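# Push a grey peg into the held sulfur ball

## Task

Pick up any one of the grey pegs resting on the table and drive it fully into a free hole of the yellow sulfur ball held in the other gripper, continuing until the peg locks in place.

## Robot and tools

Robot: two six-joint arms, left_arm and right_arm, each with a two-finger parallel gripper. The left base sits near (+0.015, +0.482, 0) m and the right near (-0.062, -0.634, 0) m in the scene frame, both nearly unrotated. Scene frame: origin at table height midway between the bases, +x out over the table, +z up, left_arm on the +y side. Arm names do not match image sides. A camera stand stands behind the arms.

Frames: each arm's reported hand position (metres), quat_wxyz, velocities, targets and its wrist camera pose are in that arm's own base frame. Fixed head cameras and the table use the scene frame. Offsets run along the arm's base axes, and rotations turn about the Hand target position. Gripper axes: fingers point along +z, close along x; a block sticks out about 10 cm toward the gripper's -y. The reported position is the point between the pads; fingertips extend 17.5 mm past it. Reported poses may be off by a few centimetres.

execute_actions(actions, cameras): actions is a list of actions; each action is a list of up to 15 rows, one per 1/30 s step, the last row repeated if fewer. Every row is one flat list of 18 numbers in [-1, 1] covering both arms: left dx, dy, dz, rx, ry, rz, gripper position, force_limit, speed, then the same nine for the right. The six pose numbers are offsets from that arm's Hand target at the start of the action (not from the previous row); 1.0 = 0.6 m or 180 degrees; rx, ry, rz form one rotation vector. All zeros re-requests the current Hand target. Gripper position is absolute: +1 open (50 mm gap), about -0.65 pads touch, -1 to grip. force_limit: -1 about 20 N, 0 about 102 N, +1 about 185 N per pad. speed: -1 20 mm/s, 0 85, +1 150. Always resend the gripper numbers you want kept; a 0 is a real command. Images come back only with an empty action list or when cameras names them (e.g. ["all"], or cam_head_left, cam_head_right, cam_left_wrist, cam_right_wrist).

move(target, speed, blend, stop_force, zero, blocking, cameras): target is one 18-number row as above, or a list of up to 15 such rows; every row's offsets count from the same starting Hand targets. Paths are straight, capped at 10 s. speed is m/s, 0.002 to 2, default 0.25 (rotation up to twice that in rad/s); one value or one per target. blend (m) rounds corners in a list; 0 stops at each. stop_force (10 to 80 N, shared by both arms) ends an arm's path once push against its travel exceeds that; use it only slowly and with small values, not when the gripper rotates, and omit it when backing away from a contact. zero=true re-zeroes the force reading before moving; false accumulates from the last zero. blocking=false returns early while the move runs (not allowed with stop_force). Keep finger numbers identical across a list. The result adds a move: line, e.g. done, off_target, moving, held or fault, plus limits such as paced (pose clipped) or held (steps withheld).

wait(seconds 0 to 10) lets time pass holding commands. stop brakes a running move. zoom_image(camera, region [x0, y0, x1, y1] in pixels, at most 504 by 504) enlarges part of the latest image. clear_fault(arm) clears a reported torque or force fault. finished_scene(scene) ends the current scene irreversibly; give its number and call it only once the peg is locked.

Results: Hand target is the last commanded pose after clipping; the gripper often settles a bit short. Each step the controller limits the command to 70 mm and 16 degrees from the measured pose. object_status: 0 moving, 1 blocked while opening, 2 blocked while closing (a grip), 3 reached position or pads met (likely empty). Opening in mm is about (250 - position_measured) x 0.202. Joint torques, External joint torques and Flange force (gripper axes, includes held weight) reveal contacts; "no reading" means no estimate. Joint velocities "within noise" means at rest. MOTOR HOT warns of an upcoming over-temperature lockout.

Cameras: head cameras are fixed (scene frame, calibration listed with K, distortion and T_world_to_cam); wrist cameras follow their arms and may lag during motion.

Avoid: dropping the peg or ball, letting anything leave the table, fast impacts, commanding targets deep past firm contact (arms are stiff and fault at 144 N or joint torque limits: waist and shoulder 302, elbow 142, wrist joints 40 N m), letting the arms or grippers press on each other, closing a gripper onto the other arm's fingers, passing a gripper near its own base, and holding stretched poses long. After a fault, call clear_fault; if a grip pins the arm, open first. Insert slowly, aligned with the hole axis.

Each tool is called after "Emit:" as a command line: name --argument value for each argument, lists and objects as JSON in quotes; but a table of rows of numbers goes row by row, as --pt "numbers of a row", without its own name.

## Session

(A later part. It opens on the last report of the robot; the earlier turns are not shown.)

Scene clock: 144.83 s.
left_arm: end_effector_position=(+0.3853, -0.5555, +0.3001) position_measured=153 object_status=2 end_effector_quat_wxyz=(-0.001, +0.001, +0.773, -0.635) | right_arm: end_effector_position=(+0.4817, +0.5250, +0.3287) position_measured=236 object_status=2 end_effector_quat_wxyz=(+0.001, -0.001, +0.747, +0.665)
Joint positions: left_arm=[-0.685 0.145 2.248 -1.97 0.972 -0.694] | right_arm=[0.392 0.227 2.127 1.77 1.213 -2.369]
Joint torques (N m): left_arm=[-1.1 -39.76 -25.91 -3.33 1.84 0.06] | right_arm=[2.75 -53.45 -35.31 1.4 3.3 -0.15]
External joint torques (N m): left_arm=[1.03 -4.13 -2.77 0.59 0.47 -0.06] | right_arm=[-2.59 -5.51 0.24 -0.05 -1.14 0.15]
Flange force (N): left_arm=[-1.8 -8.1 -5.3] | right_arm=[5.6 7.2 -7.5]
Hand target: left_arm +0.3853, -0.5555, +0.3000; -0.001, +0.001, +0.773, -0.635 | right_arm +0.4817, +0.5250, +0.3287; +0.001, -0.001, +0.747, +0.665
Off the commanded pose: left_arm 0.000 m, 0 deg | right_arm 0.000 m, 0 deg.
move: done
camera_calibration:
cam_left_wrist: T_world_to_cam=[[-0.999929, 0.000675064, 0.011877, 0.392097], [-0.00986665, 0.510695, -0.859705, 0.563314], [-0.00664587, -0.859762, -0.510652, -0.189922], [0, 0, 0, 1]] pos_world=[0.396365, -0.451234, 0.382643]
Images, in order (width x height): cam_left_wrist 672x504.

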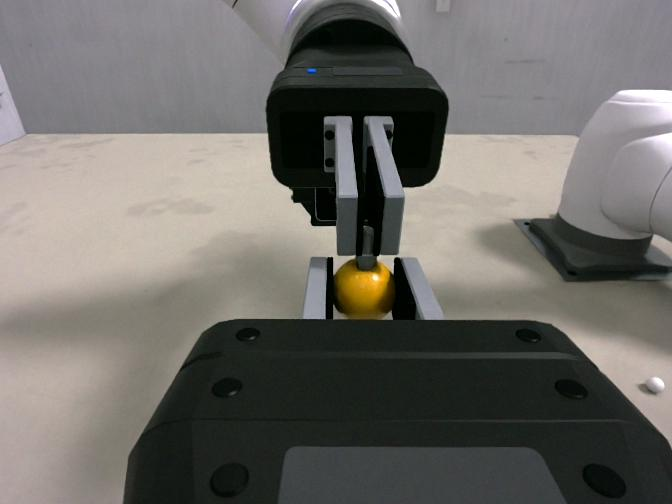

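Emit:
move --target '[0,0,0,0,0,0,-1,0,-1,0,-0.0004,-0.0117,0,0,0,-1,0,-0.8]' --speed 0.008 --stop_force 70 --cameras '["cam_left_wrist"]'

Emit:
zoom_image --camera "cam_left_wrist" --region '[330, 215, 400, 285]'

Emit:
move --pt "0 0 0 0 0 0 -1 0 -1 0 0.0017 0 0 0 0 -1 0 -0.8" --pt "0 0 0 0 0 0 -1 0 -1 0.0014 0.0007 0 0 0 0 -1 0 -0.8" --pt "0 0 0 0 0 0 -1 0 -1 -0.0014 0.0007 0 0 0 0 -1 0 -0.8" --pt "0 0 0 0 0 0 -1 0 -1 0 0.0007 0 0 0 0 -1 0 -0.8" --speed 0.002 --cameras '["cam_left_wrist"]'

Emit:
zoom_image --camera "cam_left_wrist" --region '[330, 215, 400, 285]'

Scene clock: 149.20 s.
left_arm: end_effector_position=(+0.3853, -0.5555, +0.2999) position_measured=153 object_status=2 end_effector_quat_wxyz=(-0.001, +0.001, +0.773, -0.635) | right_arm: end_effector_position=(+0.4817, +0.5248, +0.3218) position_measured=236 object_status=2 end_effector_quat_wxyz=(+0.001, -0.001, +0.747, +0.665)
Joint positions: left_arm=[-0.685 0.145 2.248 -1.97 0.972 -0.694] | right_arm=[0.392 0.236 2.132 1.776 1.216 -2.384]
Joint torques (N m): left_arm=[-0.04 -86.44 -66.32 -14.81 19.23 0.02] | right_arm=[1.42 -6.56 2.07 -12.99 -13.38 -0.1]
External joint torques (N m): left_arm=[0.09 42.45 37.67 12.07 -16.92 -0.02] | right_arm=[-1.3 -52.43 -36.59 14.3 15.57 0.1]
Flange force (N): left_arm=[0.2 59.7 10.4] | right_arm=[5.5 78.7 -14.0]
Hand target: left_arm +0.3853, -0.5555, +0.3000; -0.001, +0.001, +0.773, -0.635 | right_arm +0.4817, +0.5248, +0.3218; +0.001, -0.001, +0.747, +0.665
Off the commanded pose: left_arm 0.000 m, 0 deg | right_arm 0.000 m, 0 deg.
move: contact (right_arm)
camera_calibration:
cam_left_wrist: T_world_to_cam=[[-0.999926, 0.00060218, 0.0121859, 0.392047], [-0.0101671, 0.511003, -0.859519, 0.563329], [-0.00674463, -0.859579, -0.510959, -0.189785], [0, 0, 0, 1]] pos_world=[0.396465, -0.451234, 0.382443]
Images, in order (width x height): cam_left_wrist 672x504.

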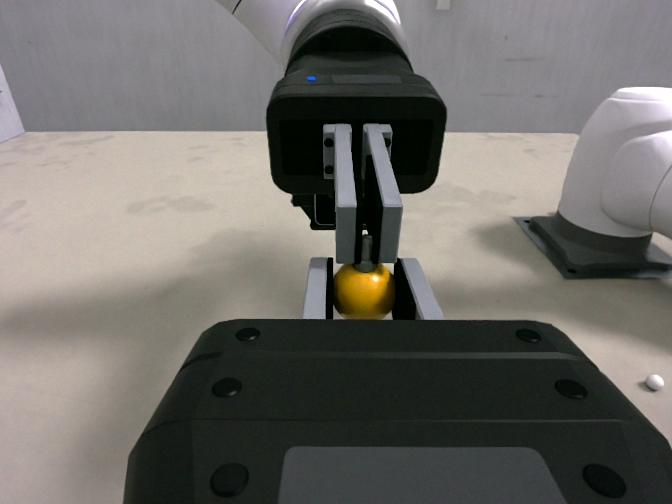

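Scaled by 7.200 from the camera's 672x504 image, which has a finer 960x720 frame.

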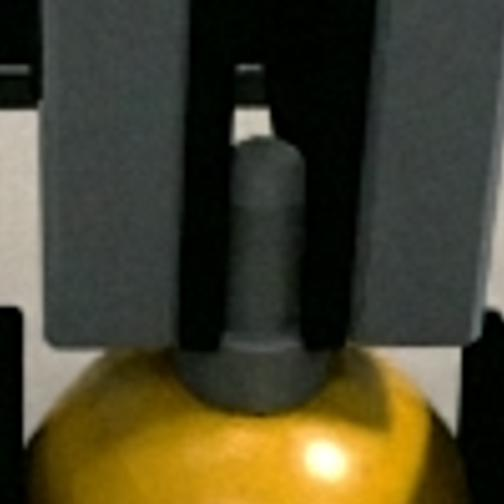

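Scene clock: 151.87 s.
left_arm: end_effector_position=(+0.3853, -0.5555, +0.3000) position_measured=153 object_status=2 end_effector_quat_wxyz=(-0.001, +0.001, +0.773, -0.635) | right_arm: end_effector_position=(+0.4816, +0.5253, +0.3218) position_measured=236 object_status=2 end_effector_quat_wxyz=(+0.001, -0.001, +0.747, +0.665)
Joint positions: left_arm=[-0.685 0.145 2.248 -1.97 0.972 -0.694] | right_arm=[0.392 0.236 2.132 1.776 1.215 -2.385]
Joint torques (N m): left_arm=[-0.91 -87.21 -67.95 -15.08 19.67 0.04] | right_arm=[2.39 -5.03 2.49 -13.26 -13.79 -0.1]
External joint torques (N m): left_arm=[0.78 43.31 39.35 12.35 -17.35 -0.04] | right_arm=[-2.57 -54.51 -37.19 14.61 15.97 0.09]
Flange force (N): left_arm=[0.6 61.8 8.7] | right_arm=[6.1 81.2 -17.3]
Hand target: left_arm +0.3853, -0.5555, +0.3000; -0.001, +0.001, +0.773, -0.635 | right_arm +0.4817, +0.5252, +0.3218; +0.001, -0.001, +0.747, +0.665
Off the commanded pose: left_arm 0.000 m, 0 deg | right_arm 0.000 m, 0 deg.
move: done
camera_calibration:
cam_left_wrist: T_world_to_cam=[[-0.999927, 0.000656202, 0.0121001, 0.392003], [-0.0100672, 0.510812, -0.859634, 0.563333], [-0.00674494, -0.859692, -0.510768, -0.189858], [0, 0, 0, 1]] pos_world=[0.396365, -0.451234, 0.382543]
Images, in order (width x height): cam_left_wrist 672x504.

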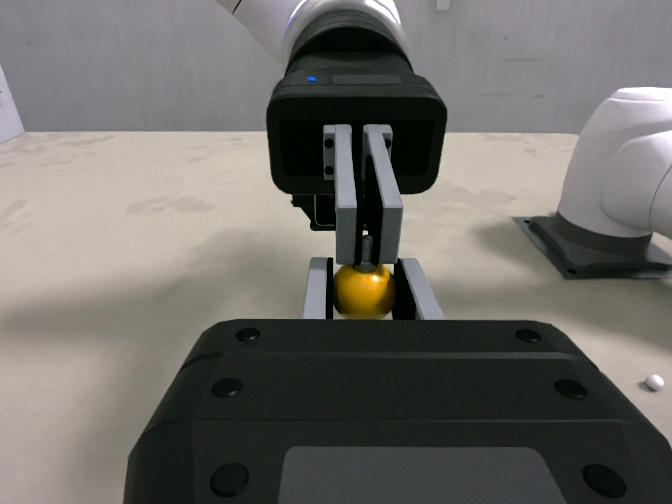

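Scaled by 7.200 from the camera's 672x504 image, which has a finer 960x720 frame.

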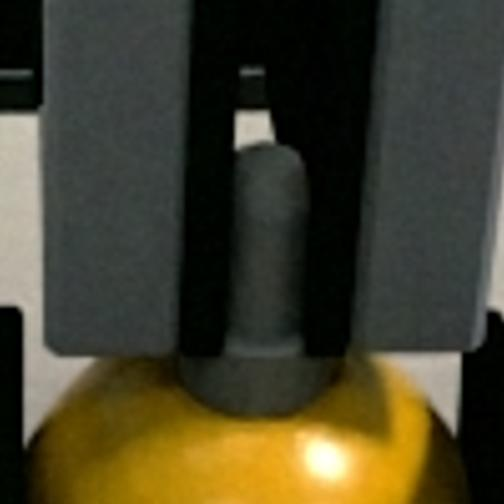

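Emit:
move --target '[0,0,0,0,0,0,-1,0,-1,0,0.0014,0.0127,0,0,0,-1,0,-0.8]' --speed 0.015 --cameras '["cam_left_wrist","cam_right_wrist"]'

Emit:
zoom_image --camera "cam_left_wrist" --region '[330, 215, 400, 285]'

Emit:
zoom_image --camera "cam_right_wrist" --region '[330, 155, 400, 295]'

Scene clock: 153.17 s.
left_arm: end_effector_position=(+0.3853, -0.5555, +0.3003) position_measured=153 object_status=2 end_effector_quat_wxyz=(-0.001, +0.001, +0.773, -0.635) | right_arm: end_effector_position=(+0.4817, +0.5261, +0.3294) position_measured=236 object_status=2 end_effector_quat_wxyz=(+0.001, -0.001, +0.747, +0.665)
Joint positions: left_arm=[-0.685 0.144 2.248 -1.97 0.972 -0.694] | right_arm=[0.394 0.226 2.126 1.771 1.211 -2.368]
Joint torques (N m): left_arm=[-1.8 -39.23 -27.72 -3.46 1.74 0.12] | right_arm=[4.25 -54.88 -35.66 1.58 3.54 -0.13]
External joint torques (N m): left_arm=[1.77 -4.61 -1 0.72 0.56 -0.12] | right_arm=[-4.27 -4.01 0.61 -0.22 -1.39 0.13]
Flange force (N): left_arm=[0.0 -7.0 -8.8] | right_arm=[3.1 4.9 -9.4]
Hand target: left_arm +0.3853, -0.5555, +0.3000; -0.001, +0.001, +0.773, -0.635 | right_arm +0.4817, +0.5261, +0.3294; +0.001, -0.001, +0.747, +0.665
Off the commanded pose: left_arm 0.000 m, 0 deg | right_arm 0.000 m, 0 deg.
move: done
camera_calibration:
cam_left_wrist: T_world_to_cam=[[-0.999931, 0.000641397, 0.0117398, 0.392133], [-0.00976647, 0.510621, -0.85975, 0.563431], [-0.00654604, -0.859806, -0.51058, -0.189907], [0, 0, 0, 1]] pos_world=[0.396365, -0.451234, 0.382844]
cam_right_wrist: T_world_to_cam=[[-0.999774, -0.00939542, -0.0190594, 0.503441], [-0.0165838, -0.215808, 0.976295, -0.177478], [-0.0132859, 0.976391, 0.215603, -0.450401], [0, 0, 0, 1]] pos_world=[0.4944, 0.406196, 0.279974]
Images, in order (width x height): cam_left_wrist 672x504, cam_right_wrist 672x504.

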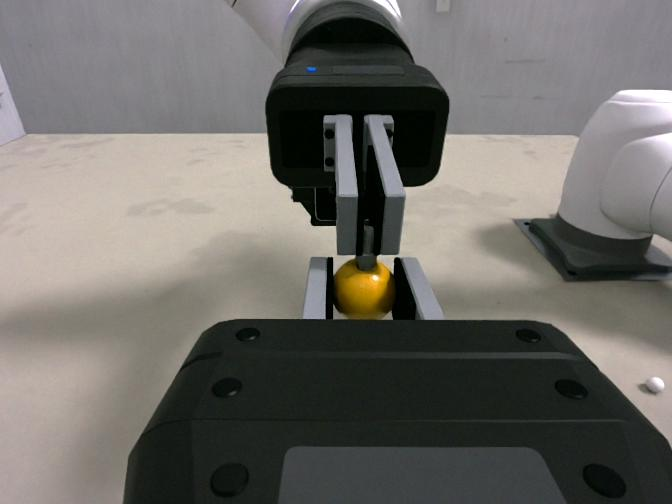

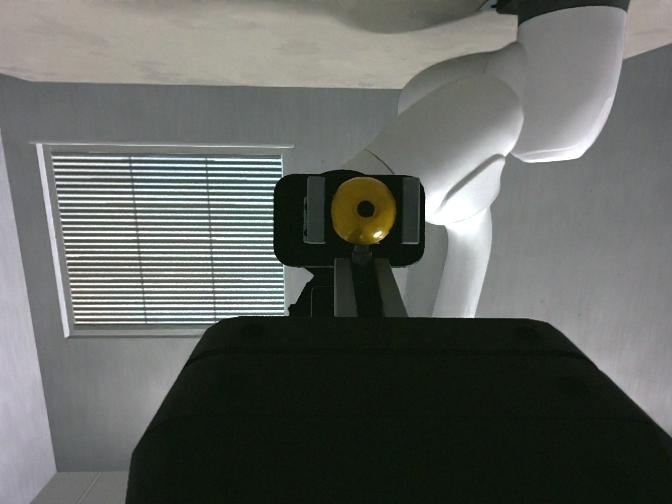

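Scaled by 7.200 from the camera's 672x504 image, which has a finer 960x720 frame.

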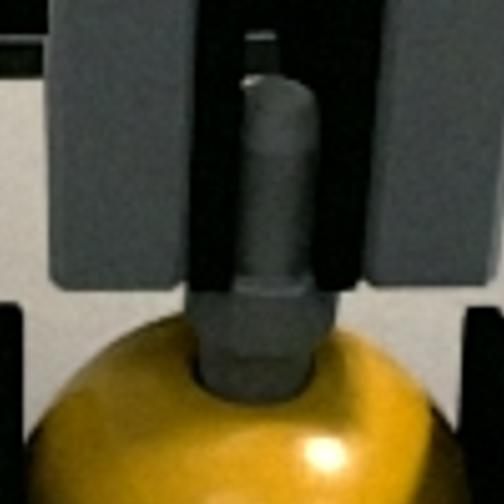

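Scaled by 3.600 from the camera's 672x504 image, which has a finer 960x720 frame.

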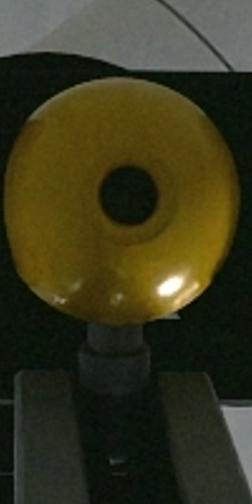

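Emit:
zoom_image --camera "cam_right_wrist" --region '[340, 225, 390, 285]'

Emit:
zoom_image --camera "cam_left_wrist" --region '[345, 240, 385, 280]'

Scaled by 8.400 from the camera's 672x504 image, which has a finer 960x720 frame.

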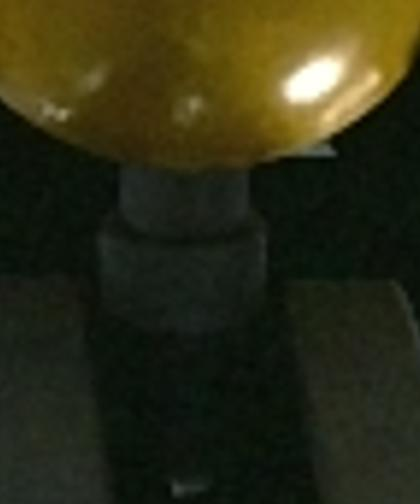

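Scaled by 12.600 from the camera's 672x504 image, which has a finer 960x720 frame.

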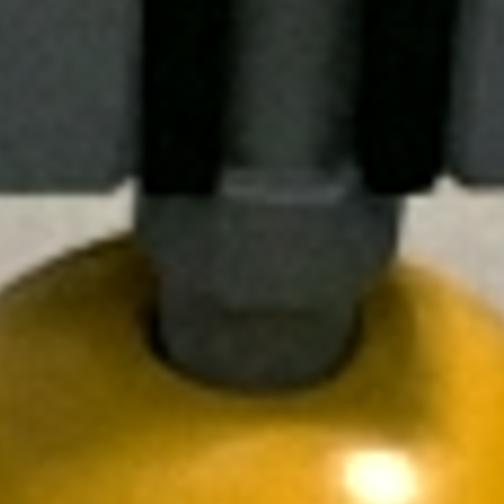

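Emit:
move --target '[0,0,0,0,0,0,-1,0,-1,0,-0.0017,-0.01433,0,0,0,-1,0,-0.8]' --speed 0.008

Emit:
move --target '[0,0,0,0,0,0,-1,0,-1,0,-0.00015,-0.0013,0,0,0,-1,0,-0.8]' --speed 0.004 --cameras '["cam_left_wrist"]'

Emit:
zoom_image --camera "cam_left_wrist" --region '[330, 215, 400, 285]'

Scene clock: 158.43 s.
left_arm: end_effector_position=(+0.3852, -0.5554, +0.2996) position_measured=153 object_status=2 end_effector_quat_wxyz=(-0.001, +0.001, +0.773, -0.634) | right_arm: end_effector_position=(+0.4817, +0.5251, +0.3211) position_measured=236 object_status=2 end_effector_quat_wxyz=(+0.001, -0.001, +0.747, +0.665)
Joint positions: left_arm=[-0.685 0.145 2.248 -1.97 0.971 -0.694] | right_arm=[0.392 0.237 2.133 1.777 1.216 -2.387]
Joint torques (N m): left_arm=[0.92 -92.7 -69.93 -15.83 21.58 0.03] | right_arm=[-1.68 1.01 6.35 -14.89 -16.2 0.22]
External joint torques (N m): left_arm=[-0.99 48.88 41.37 13.1 -19.28 -0.03] | right_arm=[1.76 -60.36 -40.87 16.21 18.38 -0.22]
Flange force (N): left_arm=[-0.3 67.6 16.5] | right_arm=[10.4 89.6 -12.1]
Hand target: left_arm +0.3853, -0.5555, +0.3000; -0.001, +0.001, +0.773, -0.635 | right_arm +0.4817, +0.5251, +0.3208; +0.001, -0.001, +0.747, +0.665
Off the commanded pose: left_arm 0.000 m, 0 deg | right_arm 0.000 m, 0 deg.
move: done

Scene clock: 159.13 s.
left_arm: end_effector_position=(+0.3853, -0.5555, +0.2999) position_measured=153 object_status=2 end_effector_quat_wxyz=(-0.001, +0.001, +0.773, -0.635) | right_arm: end_effector_position=(+0.4817, +0.5250, +0.3201) position_measured=236 object_status=2 end_effector_quat_wxyz=(+0.001, -0.001, +0.747, +0.665)
Joint positions: left_arm=[-0.685 0.145 2.248 -1.97 0.972 -0.694] | right_arm=[0.392 0.238 2.133 1.777 1.217 -2.388]
Joint torques (N m): left_arm=[1.3 -108.33 -82.76 -19.5 27.43 0.05] | right_arm=[-2.33 15.48 18.95 -19.51 -21.88 -0.18]
External joint torques (N m): left_arm=[-1.22 64.43 54.13 16.76 -25.13 -0.04] | right_arm=[1.97 -74.74 -53.51 20.86 24.06 0.18]
Flange force (N): left_arm=[-0.5 89.7 22.5] | right_arm=[7.7 113.0 -13.7]
Hand target: left_arm +0.3853, -0.5555, +0.3000; -0.001, +0.001, +0.773, -0.635 | right_arm +0.4817, +0.5250, +0.3201; +0.001, -0.001, +0.747, +0.665
Off the commanded pose: left_arm 0.000 m, 0 deg | right_arm 0.000 m, 0 deg.
move: done
camera_calibration:
cam_left_wrist: T_world_to_cam=[[-0.999926, 0.000601135, 0.0121864, 0.392046], [-0.0101674, 0.511076, -0.859475, 0.563346], [-0.00674484, -0.859535, -0.511032, -0.189736], [0, 0, 0, 1]] pos_world=[0.396465, -0.451234, 0.382443]
Images, in order (width x height): cam_left_wrist 672x504.

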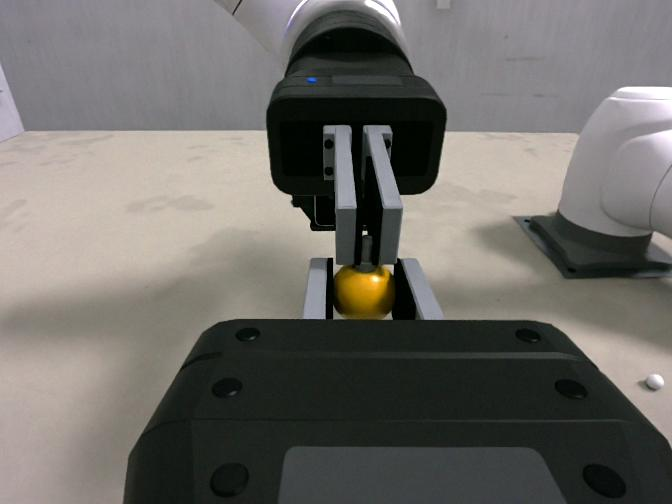

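Scaled by 7.200 from the camera's 672x504 image, which has a finer 960x720 frame.

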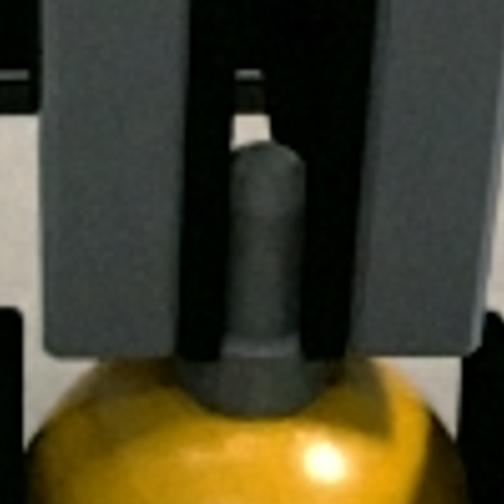

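Emit:
move --target '[0,0,0,0,0,0,-1,0,-1,0,0.0013,0.0108,0,0,0,-1,0,-0.8]' --speed 0.015 --cameras '["cam_left_wrist"]'

Emit:
zoom_image --camera "cam_left_wrist" --region '[330, 215, 400, 285]'

Emit:
move --target '[0,0,0,0,0,0,-1,0,-1,0,0.0002,0.0017,0,0,0,-1,0,-0.8]' --speed 0.015 --cameras '["cam_left_wrist"]'

Emit:
zoom_image --camera "cam_left_wrist" --region '[330, 215, 400, 285]'

Scene clock: 161.50 s.
left_arm: end_effector_position=(+0.3853, -0.5556, +0.3007) position_measured=153 object_status=2 end_effector_quat_wxyz=(-0.001, +0.001, +0.772, -0.635) | right_arm: end_effector_position=(+0.4817, +0.5257, +0.3262) position_measured=236 object_status=2 end_effector_quat_wxyz=(+0.001, -0.001, +0.747, +0.665)
Joint positions: left_arm=[-0.685 0.144 2.248 -1.97 0.972 -0.694] | right_arm=[0.393 0.23 2.128 1.773 1.212 -2.374]
Joint torques (N m): left_arm=[-1.91 -35.88 -28.56 -3.85 0.16 0] | right_arm=[9.25 -58.86 -36.67 1.68 5.76 -0.26]
External joint torques (N m): left_arm=[1.82 -7.83 0.01 1.13 2.15 0] | right_arm=[-9.49 0.3 1.92 -0.32 -3.61 0.25]
Flange force (N): left_arm=[3.5 -8.8 -15.3] | right_arm=[-2.9 -1.1 -13.6]
Hand target: left_arm +0.3853, -0.5555, +0.3000; -0.001, +0.001, +0.773, -0.635 | right_arm +0.4817, +0.5257, +0.3265; +0.001, -0.001, +0.747, +0.665
Off the commanded pose: left_arm 0.001 m, 0 deg | right_arm 0.000 m, 0 deg.
move: done
camera_calibration:
cam_left_wrist: T_world_to_cam=[[-0.999932, 0.000839222, 0.011619, 0.392365], [-0.00956692, 0.50993, -0.860162, 0.563457], [-0.00664675, -0.860215, -0.509888, -0.190164], [0, 0, 0, 1]] pos_world=[0.396465, -0.451235, 0.383144]
Images, in order (width x height): cam_left_wrist 672x504.

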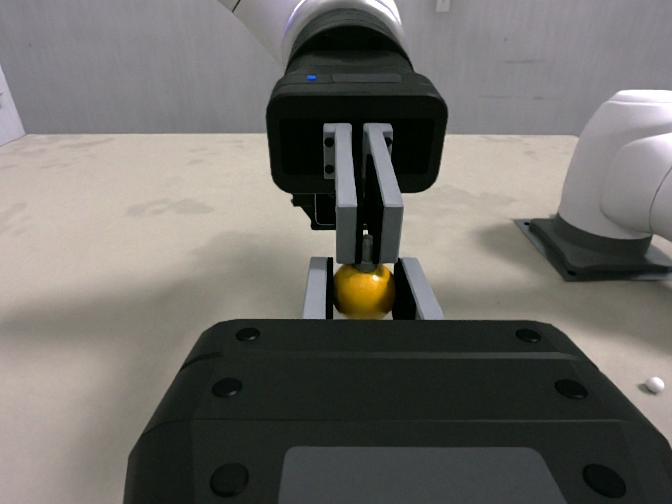

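Scaled by 7.200 from the camera's 672x504 image, which has a finer 960x720 frame.

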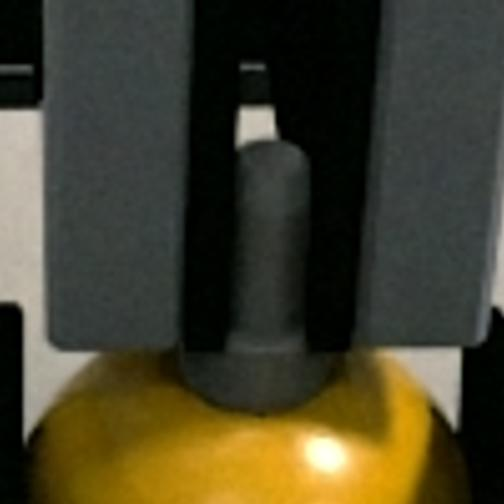

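Scene clock: 162.20 s.
left_arm: end_effector_position=(+0.3853, -0.5554, +0.2999) position_measured=153 object_status=2 end_effector_quat_wxyz=(-0.001, +0.001, +0.773, -0.635) | right_arm: end_effector_position=(+0.4817, +0.5259, +0.3276) position_measured=236 object_status=2 end_effector_quat_wxyz=(+0.001, -0.001, +0.747, +0.665)
Joint positions: left_arm=[-0.685 0.145 2.248 -1.97 0.972 -0.694] | right_arm=[0.393 0.229 2.127 1.773 1.212 -2.372]
Joint torques (N m): left_arm=[-1.44 -39.35 -27.45 -3.5 1.75 0.06] | right_arm=[3.4 -54.85 -35.7 1.34 3.56 -0.13]
External joint torques (N m): left_arm=[1.55 -4.85 -1.31 0.76 0.57 -0.06] | right_arm=[-3.23 -3.68 0.92 -0.02 -1.4 0.13]
Flange force (N): left_arm=[0.1 -7.6 -8.5] | right_arm=[4.1 4.3 -7.3]
Hand target: left_arm +0.3853, -0.5555, +0.3000; -0.001, +0.001, +0.773, -0.635 | right_arm +0.4817, +0.5259, +0.3276; +0.001, -0.001, +0.747, +0.665
Off the commanded pose: left_arm 0.000 m, 0 deg | right_arm 0.000 m, 0 deg.
move: done
camera_calibration:
cam_left_wrist: T_world_to_cam=[[-0.999927, 0.000567848, 0.0120487, 0.391983], [-0.0100667, 0.511003, -0.85952, 0.563375], [-0.00664502, -0.859579, -0.51096, -0.189773], [0, 0, 0, 1]] pos_world=[0.396365, -0.451234, 0.382543]
Images, in order (width x height): cam_left_wrist 672x504.

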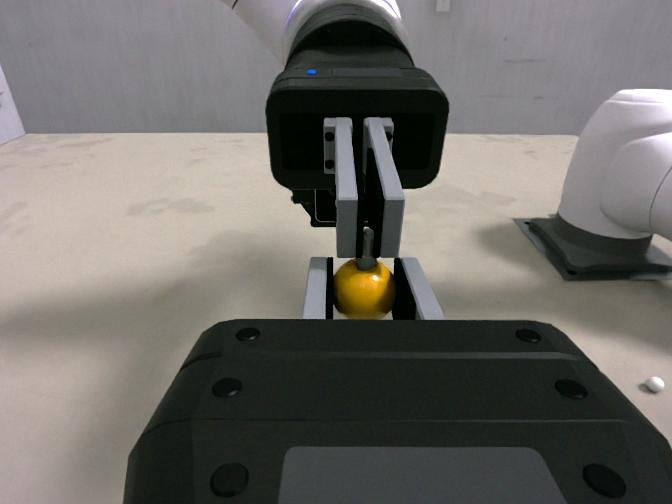

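Scaled by 7.200 from the camera's 672x504 image, which has a finer 960x720 frame.

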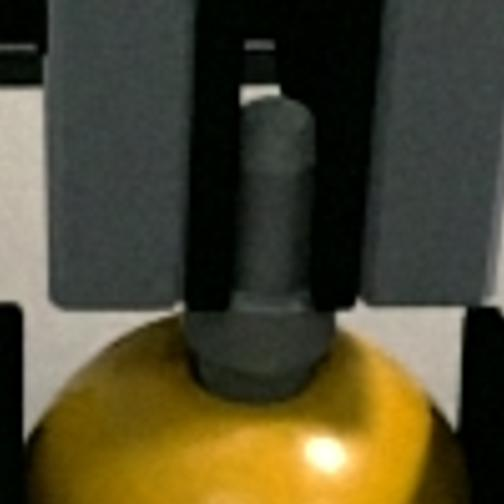

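Emit:
move --target '[0,0,0,0,0,0,-1,0,-1,0,-0.0004,-0.0037,0,0,0,-1,0,-0.8]' --speed 0.008 --cameras '["cam_left_wrist"]'

Emit:
zoom_image --camera "cam_left_wrist" --region '[330, 215, 400, 285]'

Emit:
move --target '[0,0,0,0,0,0,-1,0,-1,0,-0.0002,-0.0015,0,0,0,-1,0,-0.8]' --speed 0.008 --cameras '["cam_left_wrist"]'

Emit:
zoom_image --camera "cam_left_wrist" --region '[330, 215, 400, 285]'

Emit:
move --target '[0,0,0,0,0,0,-1,0,-1,0,-0.0002,-0.0015,0,0,0,-1,0,-0.8]' --speed 0.008 --cameras '["cam_left_wrist"]'

Emit:
zoom_image --camera "cam_left_wrist" --region '[330, 215, 400, 285]'

Scene clock: 164.30 s.
left_arm: end_effector_position=(+0.3853, -0.5555, +0.3000) position_measured=153 object_status=2 end_effector_quat_wxyz=(-0.001, +0.001, +0.773, -0.635) | right_arm: end_effector_position=(+0.4817, +0.5256, +0.3254) position_measured=236 object_status=2 end_effector_quat_wxyz=(+0.001, -0.001, +0.747, +0.665)
Joint positions: left_arm=[-0.685 0.145 2.248 -1.97 0.972 -0.694] | right_arm=[0.393 0.232 2.129 1.774 1.213 -2.377]
Joint torques (N m): left_arm=[-1.03 -46.38 -34.89 -5.7 4.04 0.1] | right_arm=[5.69 -48.2 -29.26 -1.15 1.53 -0.14]
External joint torques (N m): left_arm=[0.96 2.47 6.37 2.98 -1.74 -0.1] | right_arm=[-5.72 -11.09 -5.73 2.51 0.64 0.14]
Flange force (N): left_arm=[2.0 4.1 -7.5] | right_arm=[1.3 15.9 -11.4]
Hand target: left_arm +0.3853, -0.5555, +0.3000; -0.001, +0.001, +0.773, -0.635 | right_arm +0.4817, +0.5256, +0.3253; +0.001, -0.001, +0.747, +0.665
Off the commanded pose: left_arm 0.000 m, 0 deg | right_arm 0.000 m, 0 deg.
move: done
camera_calibration:
cam_left_wrist: T_world_to_cam=[[-0.999927, 0.000654347, 0.0121002, 0.392002], [-0.0100673, 0.51093, -0.859563, 0.563359], [-0.0067448, -0.859622, -0.510886, -0.189781], [0, 0, 0, 1]] pos_world=[0.396365, -0.451234, 0.382543]
Images, in order (width x height): cam_left_wrist 672x504.

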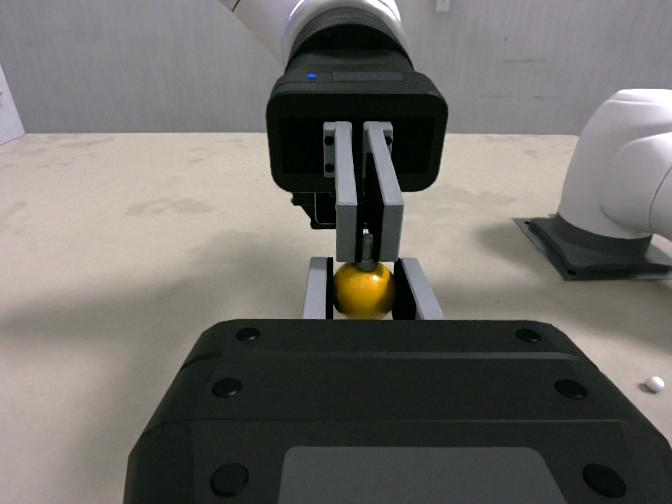

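Scaled by 7.200 from the camera's 672x504 image, which has a finer 960x720 frame.

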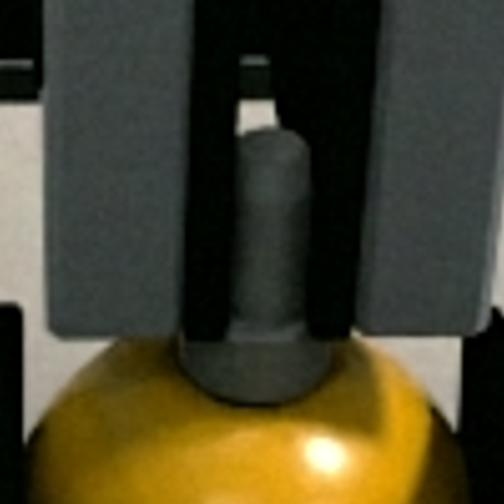

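Scene clock: 165.00 s.
left_arm: end_effector_position=(+0.3853, -0.5555, +0.3000) position_measured=153 object_status=2 end_effector_quat_wxyz=(-0.001, +0.001, +0.773, -0.635) | right_arm: end_effector_position=(+0.4817, +0.5255, +0.3245) position_measured=236 object_status=2 end_effector_quat_wxyz=(+0.001, -0.001, +0.747, +0.665)
Joint positions: left_arm=[-0.685 0.145 2.248 -1.97 0.972 -0.694] | right_arm=[0.393 0.233 2.13 1.774 1.214 -2.379]
Joint torques (N m): left_arm=[-0.24 -51.83 -39.2 -6.96 5.93 0.04] | right_arm=[5.07 -42.22 -24.57 -2.88 -0.37 -0.07]
External joint torques (N m): left_arm=[0.34 7.85 10.63 4.23 -3.63 -0.04] | right_arm=[-4.97 -16.63 -10.13 4.21 2.54 0.07]
Flange force (N): left_arm=[2.4 11.7 -4.5] | right_arm=[1.7 24.4 -11.1]
Hand target: left_arm +0.3853, -0.5555, +0.3000; -0.001, +0.001, +0.773, -0.635 | right_arm +0.4817, +0.5255, +0.3244; +0.001, -0.001, +0.747, +0.665
Off the commanded pose: left_arm 0.000 m, 0 deg | right_arm 0.000 m, 0 deg.
move: done
camera_calibration:
cam_left_wrist: T_world_to_cam=[[-0.999927, 0.000654347, 0.0121002, 0.392002], [-0.0100673, 0.51093, -0.859563, 0.563359], [-0.0067448, -0.859622, -0.510886, -0.189781], [0, 0, 0, 1]] pos_world=[0.396365, -0.451234, 0.382543]
Images, in order (width x height): cam_left_wrist 672x504.

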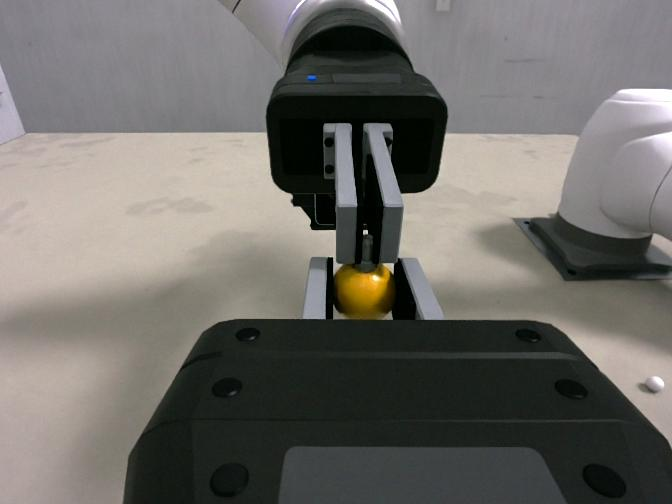

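Scaled by 7.200 from the camera's 672x504 image, which has a finer 960x720 frame.

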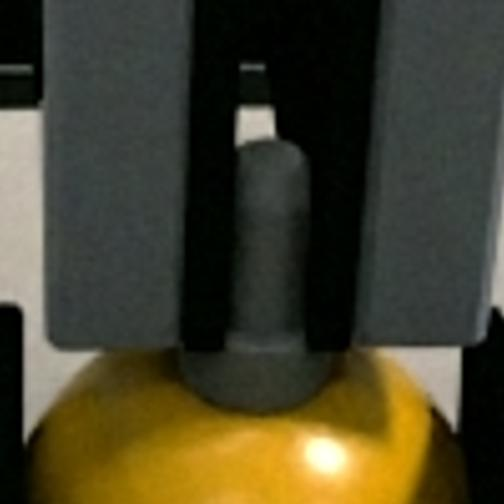

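Scene clock: 165.70 s.
left_arm: end_effector_position=(+0.3852, -0.5555, +0.2999) position_measured=153 object_status=2 end_effector_quat_wxyz=(-0.001, +0.001, +0.773, -0.635) | right_arm: end_effector_position=(+0.4817, +0.5254, +0.3236) position_measured=236 object_status=2 end_effector_quat_wxyz=(+0.001, -0.001, +0.747, +0.665)
Joint positions: left_arm=[-0.685 0.145 2.248 -1.97 0.972 -0.694] | right_arm=[0.393 0.234 2.131 1.775 1.215 -2.381]
Joint torques (N m): left_arm=[-0.27 -62.82 -47.4 -9.26 10.23 0.04] | right_arm=[2.5 -30.81 -16.18 -6.13 -4.81 -0.1]
External joint torques (N m): left_arm=[0.28 19.17 18.77 6.53 -7.93 -0.04] | right_arm=[-2.59 -28.53 -18.55 7.47 6.98 0.1]
Flange force (N): left_arm=[1.0 27.1 1.3] | right_arm=[4.3 42.4 -10.6]
Hand target: left_arm +0.3853, -0.5555, +0.3000; -0.001, +0.001, +0.773, -0.635 | right_arm +0.4817, +0.5254, +0.3235; +0.001, -0.001, +0.747, +0.665
Off the commanded pose: left_arm 0.000 m, 0 deg | right_arm 0.000 m, 0 deg.
move: done
camera_calibration:
cam_left_wrist: T_world_to_cam=[[-0.999927, 0.000653601, 0.0121002, 0.392003], [-0.0100671, 0.511004, -0.85952, 0.56329], [-0.00674501, -0.859578, -0.510959, -0.189784], [0, 0, 0, 1]] pos_world=[0.396365, -0.451234, 0.382443]
Images, in order (width x height): cam_left_wrist 672x504.

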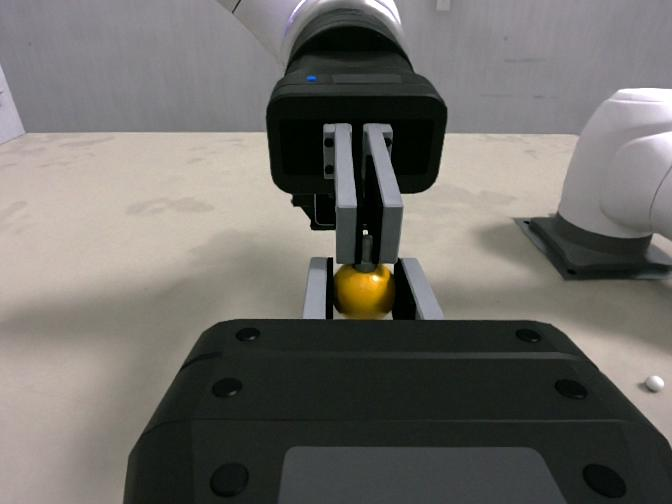

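Scaled by 7.200 from the camera's 672x504 image, which has a finer 960x720 frame.

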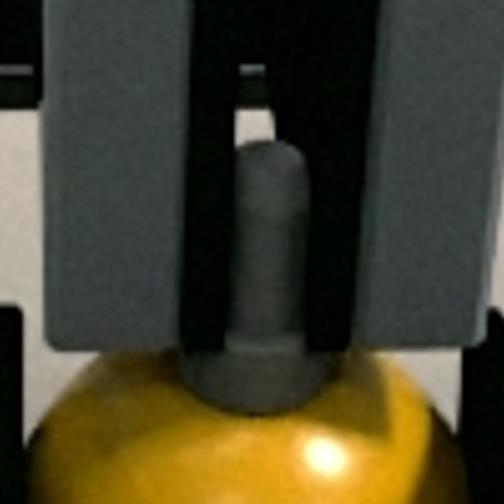

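Emit:
move --target '[0,0,0,0,0,0,-1,0,-1,0,0.0003,0.0030,0,0,0,-1,0,-0.8]' --speed 0.01

Emit:
move --target '[0,0,0,0,0,0,-1,0,-1,0,0.00015,0.00085,0,0,0,-1,0,-0.8]' --speed 0.01

Emit:
move --target '[0,0,0,0,0,0,-1,0,-1,0,0.00015,0.00085,0,0,0,-1,0,-0.8]' --speed 0.01 --cameras '["cam_left_wrist"]'

Emit:
zoom_image --camera "cam_left_wrist" --region '[330, 215, 400, 285]'

Emit:
move --target '[0,0,0,0,0,0,-1,0,-1,0,0.00015,0.00085,0,0,0,-1,0,-0.8]' --speed 0.01 --cameras '["cam_left_wrist"]'

Emit:
zoom_image --camera "cam_left_wrist" --region '[330, 215, 400, 285]'

Scene clock: 167.23 s.
left_arm: end_effector_position=(+0.3853, -0.5555, +0.3001) position_measured=153 object_status=2 end_effector_quat_wxyz=(-0.001, +0.001, +0.773, -0.635) | right_arm: end_effector_position=(+0.4817, +0.5255, +0.3252) position_measured=236 object_status=2 end_effector_quat_wxyz=(+0.001, -0.001, +0.747, +0.665)
Joint positions: left_arm=[-0.685 0.145 2.248 -1.97 0.972 -0.694] | right_arm=[0.393 0.232 2.129 1.774 1.213 -2.377]
Joint torques (N m): left_arm=[-0.22 -41.52 -31.56 -4.88 2.06 0.05] | right_arm=[6.67 -52.25 -31.78 -0.14 3.49 -0.04]
External joint torques (N m): left_arm=[0.26 -2.4 2.95 2.15 0.24 -0.05] | right_arm=[-6.53 -6.84 -3.09 1.47 -1.32 0.04]
Flange force (N): left_arm=[3.4 -2.6 -9.3] | right_arm=[0.0 9.8 -10.6]
Hand target: left_arm +0.3853, -0.5555, +0.3000; -0.001, +0.001, +0.773, -0.635 | right_arm +0.4817, +0.5256, +0.3253; +0.001, -0.001, +0.747, +0.665
Off the commanded pose: left_arm 0.000 m, 0 deg | right_arm 0.000 m, 0 deg.
move: done

Scene clock: 167.93 s.
left_arm: end_effector_position=(+0.3853, -0.5555, +0.3001) position_measured=153 object_status=2 end_effector_quat_wxyz=(-0.001, +0.001, +0.773, -0.635) | right_arm: end_effector_position=(+0.4817, +0.5257, +0.3258) position_measured=236 object_status=2 end_effector_quat_wxyz=(+0.001, -0.001, +0.747, +0.665)
Joint positions: left_arm=[-0.685 0.145 2.248 -1.97 0.972 -0.694] | right_arm=[0.393 0.231 2.129 1.774 1.213 -2.376]
Joint torques (N m): left_arm=[-1.25 -33.31 -25.17 -2.89 -0.91 0.01] | right_arm=[7.87 -60.25 -39.08 2.56 6.33 -0.11]
External joint torques (N m): left_arm=[1.25 -10.5 -3.55 0.15 3.21 -0.01] | right_arm=[-7.78 1.03 4.2 -1.21 -4.16 0.1]
Flange force (N): left_arm=[2.8 -13.6 -13.7] | right_arm=[0.9 -2.9 -12.3]
Hand target: left_arm +0.3853, -0.5555, +0.3000; -0.001, +0.001, +0.773, -0.635 | right_arm +0.4817, +0.5257, +0.3259; +0.001, -0.001, +0.747, +0.665
Off the commanded pose: left_arm 0.000 m, 0 deg | right_arm 0.000 m, 0 deg.
move: done

Scene clock: 168.63 s.
left_arm: end_effector_position=(+0.3853, -0.5555, +0.3000) position_measured=153 object_status=2 end_effector_quat_wxyz=(-0.001, +0.001, +0.773, -0.635) | right_arm: end_effector_position=(+0.4817, +0.5257, +0.3264) position_measured=236 object_status=2 end_effector_quat_wxyz=(+0.001, -0.001, +0.747, +0.665)
Joint positions: left_arm=[-0.685 0.145 2.248 -1.97 0.972 -0.694] | right_arm=[0.393 0.23 2.128 1.773 1.213 -2.375]
Joint torques (N m): left_arm=[-1.69 -34.44 -25.33 -2.82 -0.28 0.07] | right_arm=[6.66 -60.05 -38.95 2.59 5.7 -0.01]
External joint torques (N m): left_arm=[1.85 -9.56 -3.43 0.08 2.58 -0.07] | right_arm=[-6.76 0.96 4.01 -1.23 -3.54 0.01]
Flange force (N): left_arm=[1.6 -12.8 -13.1] | right_arm=[1.2 -3.0 -11.2]
Hand target: left_arm +0.3853, -0.5555, +0.3000; -0.001, +0.001, +0.773, -0.635 | right_arm +0.4817, +0.5257, +0.3264; +0.001, -0.001, +0.747, +0.665
Off the commanded pose: left_arm 0.000 m, 0 deg | right_arm 0.000 m, 0 deg.
move: done
camera_calibration:
cam_left_wrist: T_world_to_cam=[[-0.999928, 0.000706573, 0.0120148, 0.392059], [-0.00996751, 0.510887, -0.85959, 0.563311], [-0.00674554, -0.859648, -0.510842, -0.189809], [0, 0, 0, 1]] pos_world=[0.396365, -0.451234, 0.382543]
Images, in order (width x height): cam_left_wrist 672x504.

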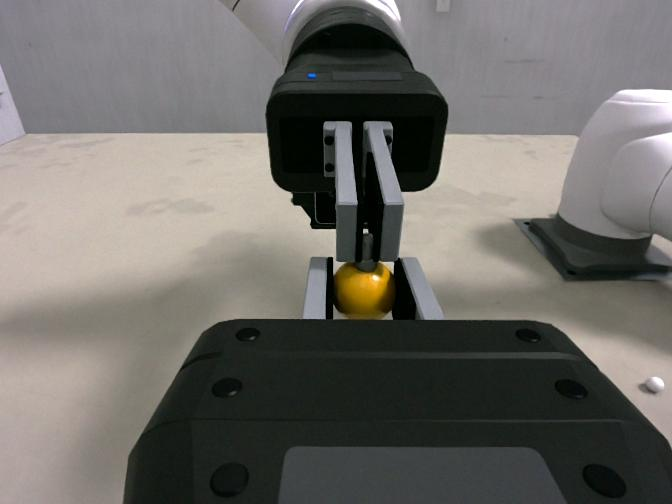

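Scaled by 7.200 from the camera's 672x504 image, which has a finer 960x720 frame.

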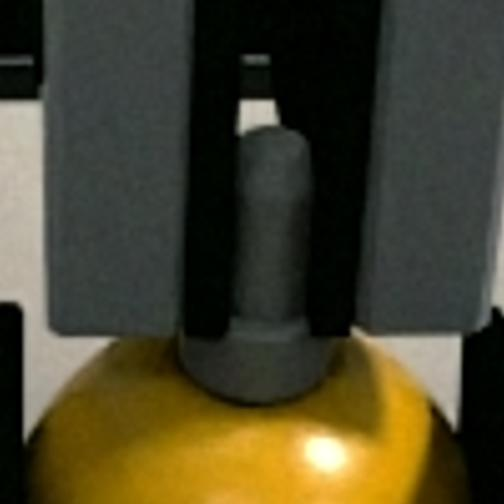

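Scene clock: 169.33 s.
left_arm: end_effector_position=(+0.3853, -0.5555, +0.3000) position_measured=153 object_status=2 end_effector_quat_wxyz=(-0.001, +0.001, +0.773, -0.635) | right_arm: end_effector_position=(+0.4817, +0.5258, +0.3269) position_measured=236 object_status=2 end_effector_quat_wxyz=(+0.001, -0.001, +0.747, +0.665)
Joint positions: left_arm=[-0.685 0.145 2.248 -1.97 0.972 -0.694] | right_arm=[0.393 0.23 2.128 1.773 1.213 -2.374]
Joint torques (N m): left_arm=[-2.44 -37.23 -27.35 -3.31 0.94 0.08] | right_arm=[5.81 -57.13 -36.92 1.77 4.49 -0.16]
External joint torques (N m): left_arm=[2.46 -6.52 -1.36 0.57 1.37 -0.08] | right_arm=[-5.86 -2 1.99 -0.41 -2.32 0.16]
Flange force (N): left_arm=[0.4 -8.5 -12.2] | right_arm=[2.0 1.7 -10.8]
Hand target: left_arm +0.3853, -0.5555, +0.3000; -0.001, +0.001, +0.773, -0.635 | right_arm +0.4817, +0.5258, +0.3269; +0.001, -0.001, +0.747, +0.665
Off the commanded pose: left_arm 0.000 m, 0 deg | right_arm 0.000 m, 0 deg.
move: done
camera_calibration:
cam_left_wrist: T_world_to_cam=[[-0.999928, 0.000706863, 0.0120143, 0.392059], [-0.00996695, 0.510887, -0.85959, 0.56331], [-0.00674554, -0.859648, -0.510842, -0.189809], [0, 0, 0, 1]] pos_world=[0.396365, -0.451234, 0.382543]
Images, in order (width x height): cam_left_wrist 672x504.

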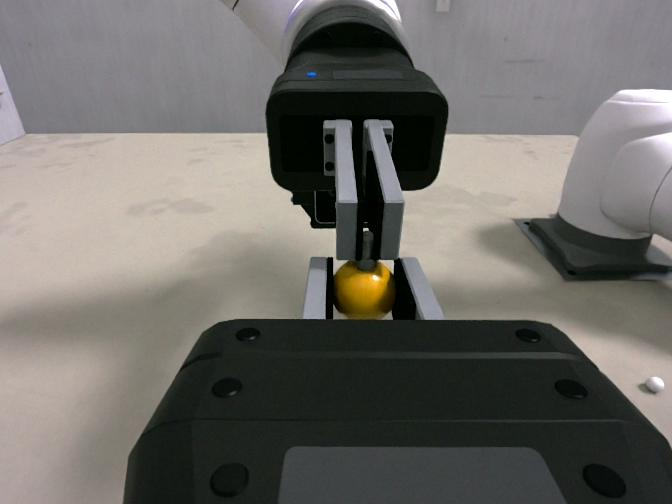

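Scaled by 7.200 from the camera's 672x504 image, which has a finer 960x720 frame.

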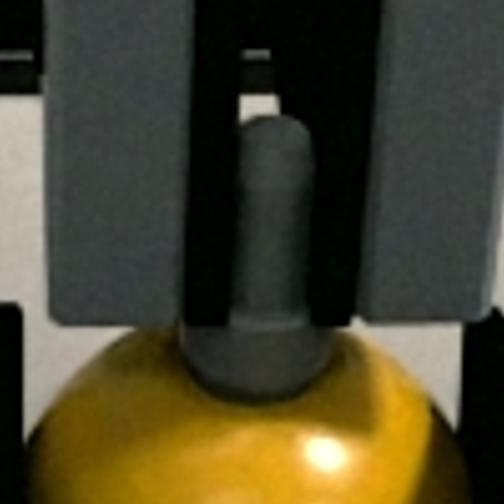

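Emit:
move --target '[0,0,0,0,0,0,-1,0,-1,0.0003,-0.0024,-0.0082,0,0,0,-1,0,-0.8]' --speed 0.008

Emit:
wait --seconds 4 --cameras '["cam_left_wrist"]'

Emit:
zoom_image --camera "cam_left_wrist" --region '[330, 215, 400, 285]'

Emit:
move --target '[0,0,0,0,0,0,-1,0,-1,0,0.0009,0.0075,0,0,0,-1,0,-0.8]' --speed 0.01

Emit:
move --target '[0,0,0,0,0,0,-1,0,-1,0,0.0001,0.00085,0,0,0,-1,0,-0.8]' --speed 0.01 --cameras '["cam_left_wrist"]'

Emit:
zoom_image --camera "cam_left_wrist" --region '[330, 215, 400, 285]'

Scene clock: 172.23 s.
left_arm: end_effector_position=(+0.3853, -0.5554, +0.2996) position_measured=153 object_status=2 end_effector_quat_wxyz=(-0.001, +0.001, +0.773, -0.634) | right_arm: end_effector_position=(+0.4819, +0.5244, +0.3222) position_measured=236 object_status=2 end_effector_quat_wxyz=(+0.001, -0.001, +0.747, +0.665)
Joint positions: left_arm=[-0.685 0.145 2.248 -1.97 0.971 -0.694] | right_arm=[0.391 0.236 2.132 1.775 1.217 -2.384]
Joint torques (N m): left_arm=[3.85 -79.93 -54.93 -11.92 16.01 0.09] | right_arm=[-6.88 -15.28 -3.02 -10.44 -11.51 0.06]
External joint torques (N m): left_arm=[-3.93 35.98 26.34 9.19 -13.7 -0.09] | right_arm=[6.92 -44.54 -31.72 11.78 13.71 -0.06]
Flange force (N): left_arm=[-1.6 45.8 21.0] | right_arm=[9.0 68.7 1.3]
Hand target: left_arm +0.3853, -0.5555, +0.3000; -0.001, +0.001, +0.773, -0.635 | right_arm +0.4819, +0.5244, +0.3220; +0.001, -0.001, +0.747, +0.665
Off the commanded pose: left_arm 0.000 m, 0 deg | right_arm 0.000 m, 0 deg.
move: done

Scene clock: 176.23 s.
left_arm: end_effector_position=(+0.3853, -0.5555, +0.3000) position_measured=153 object_status=2 end_effector_quat_wxyz=(-0.001, +0.001, +0.773, -0.635) | right_arm: end_effector_position=(+0.4819, +0.5244, +0.3220) position_measured=236 object_status=2 end_effector_quat_wxyz=(+0.001, -0.001, +0.747, +0.665)
Joint positions: left_arm=[-0.685 0.145 2.248 -1.97 0.972 -0.694] | right_arm=[0.391 0.236 2.132 1.775 1.216 -2.384]
Joint torques (N m): left_arm=[3.1 -87.33 -60.81 -13.47 19.02 0.07] | right_arm=[-7.45 -8.26 2.38 -12.63 -14.44 -0.17]
External joint torques (N m): left_arm=[-3.25 43.54 32.25 10.74 -16.72 -0.07] | right_arm=[7.39 -51.13 -37.03 13.97 16.62 0.17]
Flange force (N): left_arm=[-2.7 56.6 23.4] | right_arm=[8.7 79.0 0.5]
Hand target: left_arm +0.3853, -0.5555, +0.3000; -0.001, +0.001, +0.773, -0.635 | right_arm +0.4819, +0.5244, +0.3220; +0.001, -0.001, +0.747, +0.665
Tool commands: left_gripper/position=-1.0 left_gripper/force_limit=+0.0 left_gripper/speed=-1.0 right_gripper/position=-1.0 right_gripper/force_limit=+0.0 right_gripper/speed=-0.8
Off the commanded pose: left_arm 0.000 m, 0 deg | right_arm 0.000 m, 0 deg.
wait: 4.00 s; at rest by 0.17 s
camera_calibration:
cam_left_wrist: T_world_to_cam=[[-0.999927, 0.000654424, 0.0121001, 0.392002], [-0.0100671, 0.51093, -0.859563, 0.563359], [-0.0067448, -0.859622, -0.510886, -0.189781], [0, 0, 0, 1]] pos_world=[0.396365, -0.451234, 0.382543]
Images, in order (width x height): cam_left_wrist 672x504.

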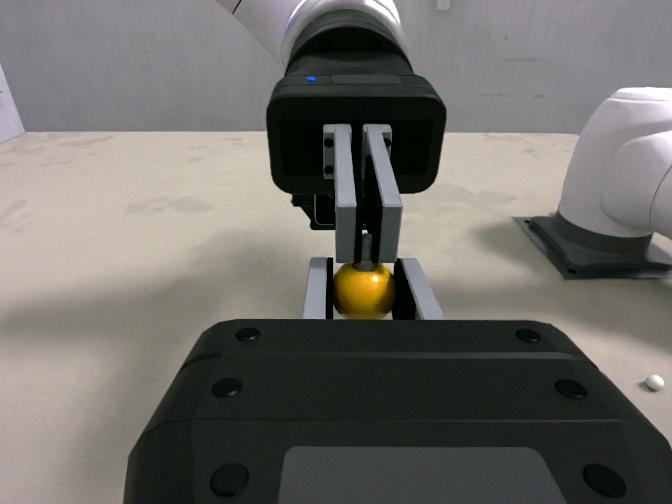

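Scaled by 7.200 from the camera's 672x504 image, which has a finer 960x720 frame.

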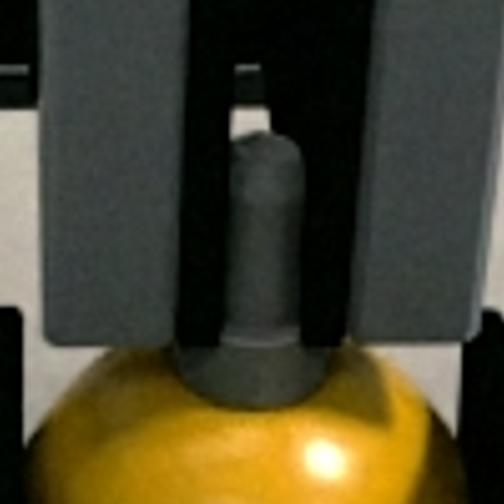

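Scene clock: 176.93 s.
left_arm: end_effector_position=(+0.3853, -0.5556, +0.3005) position_measured=153 object_status=2 end_effector_quat_wxyz=(-0.001, +0.001, +0.773, -0.635) | right_arm: end_effector_position=(+0.4819, +0.5249, +0.3262) position_measured=236 object_status=2 end_effector_quat_wxyz=(+0.001, -0.001, +0.747, +0.665)
Joint positions: left_arm=[-0.685 0.144 2.248 -1.97 0.972 -0.694] | right_arm=[0.392 0.23 2.129 1.772 1.214 -2.375]
Joint torques (N m): left_arm=[0.62 -35.2 -22.89 -2.6 -0.4 0.14] | right_arm=[2.58 -60.44 -37.11 2.53 5.27 0.31]
External joint torques (N m): left_arm=[-0.69 -8.52 -5.73 -0.13 2.7 -0.14] | right_arm=[-2.32 1.03 2.23 -1.2 -3.09 -0.31]
Flange force (N): left_arm=[0.7 -14.2 -5.7] | right_arm=[1.4 -1.8 -2.7]
Hand target: left_arm +0.3853, -0.5555, +0.3000; -0.001, +0.001, +0.773, -0.635 | right_arm +0.4819, +0.5249, +0.3265; +0.001, -0.001, +0.747, +0.665
Off the commanded pose: left_arm 0.000 m, 0 deg | right_arm 0.000 m, 0 deg.
move: done

Scene clock: 177.63 s.
left_arm: end_effector_position=(+0.3853, -0.5555, +0.3000) position_measured=153 object_status=2 end_effector_quat_wxyz=(-0.001, +0.001, +0.773, -0.635) | right_arm: end_effector_position=(+0.4819, +0.5250, +0.3270) position_measured=236 object_status=2 end_effector_quat_wxyz=(+0.001, -0.001, +0.747, +0.665)
Joint positions: left_arm=[-0.685 0.145 2.248 -1.97 0.972 -0.694] | right_arm=[0.392 0.229 2.128 1.772 1.214 -2.373]
Joint torques (N m): left_arm=[-0.31 -40.45 -26.07 -3.16 1.91 0.09] | right_arm=[0.69 -54.68 -34.76 1.29 3.05 -0.07]
External joint torques (N m): left_arm=[0.27 -3.37 -2.55 0.43 0.4 -0.08] | right_arm=[-0.85 -4.11 -0.14 0.08 -0.89 0.07]
Flange force (N): left_arm=[-1.1 -7.0 -3.1] | right_arm=[4.5 5.8 -3.3]
Hand target: left_arm +0.3853, -0.5555, +0.3000; -0.001, +0.001, +0.773, -0.635 | right_arm +0.4819, +0.5250, +0.3270; +0.001, -0.001, +0.747, +0.665
Off the commanded pose: left_arm 0.000 m, 0 deg | right_arm 0.000 m, 0 deg.
move: done
camera_calibration:
cam_left_wrist: T_world_to_cam=[[-0.999927, 0.000653601, 0.0121002, 0.392002], [-0.0100671, 0.511004, -0.85952, 0.563376], [-0.00674501, -0.859578, -0.510959, -0.189733], [0, 0, 0, 1]] pos_world=[0.396365, -0.451234, 0.382543]
Images, in order (width x height): cam_left_wrist 672x504.

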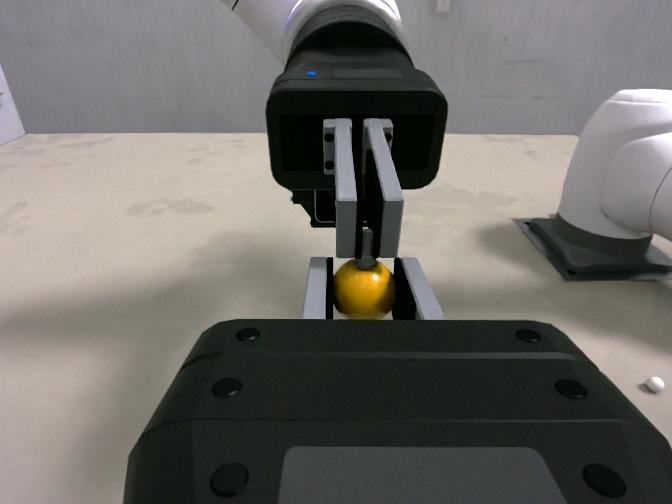

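Scaled by 7.200 from the camera's 672x504 image, which has a finer 960x720 frame.

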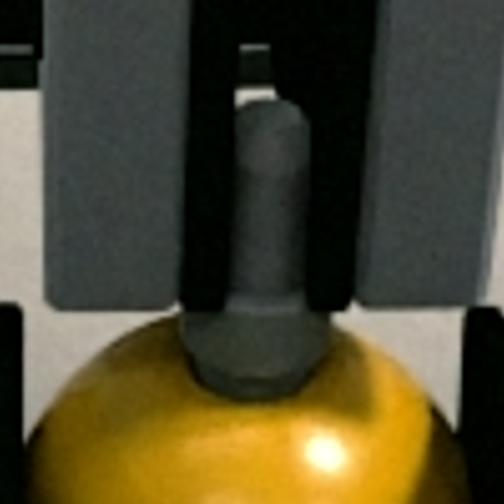

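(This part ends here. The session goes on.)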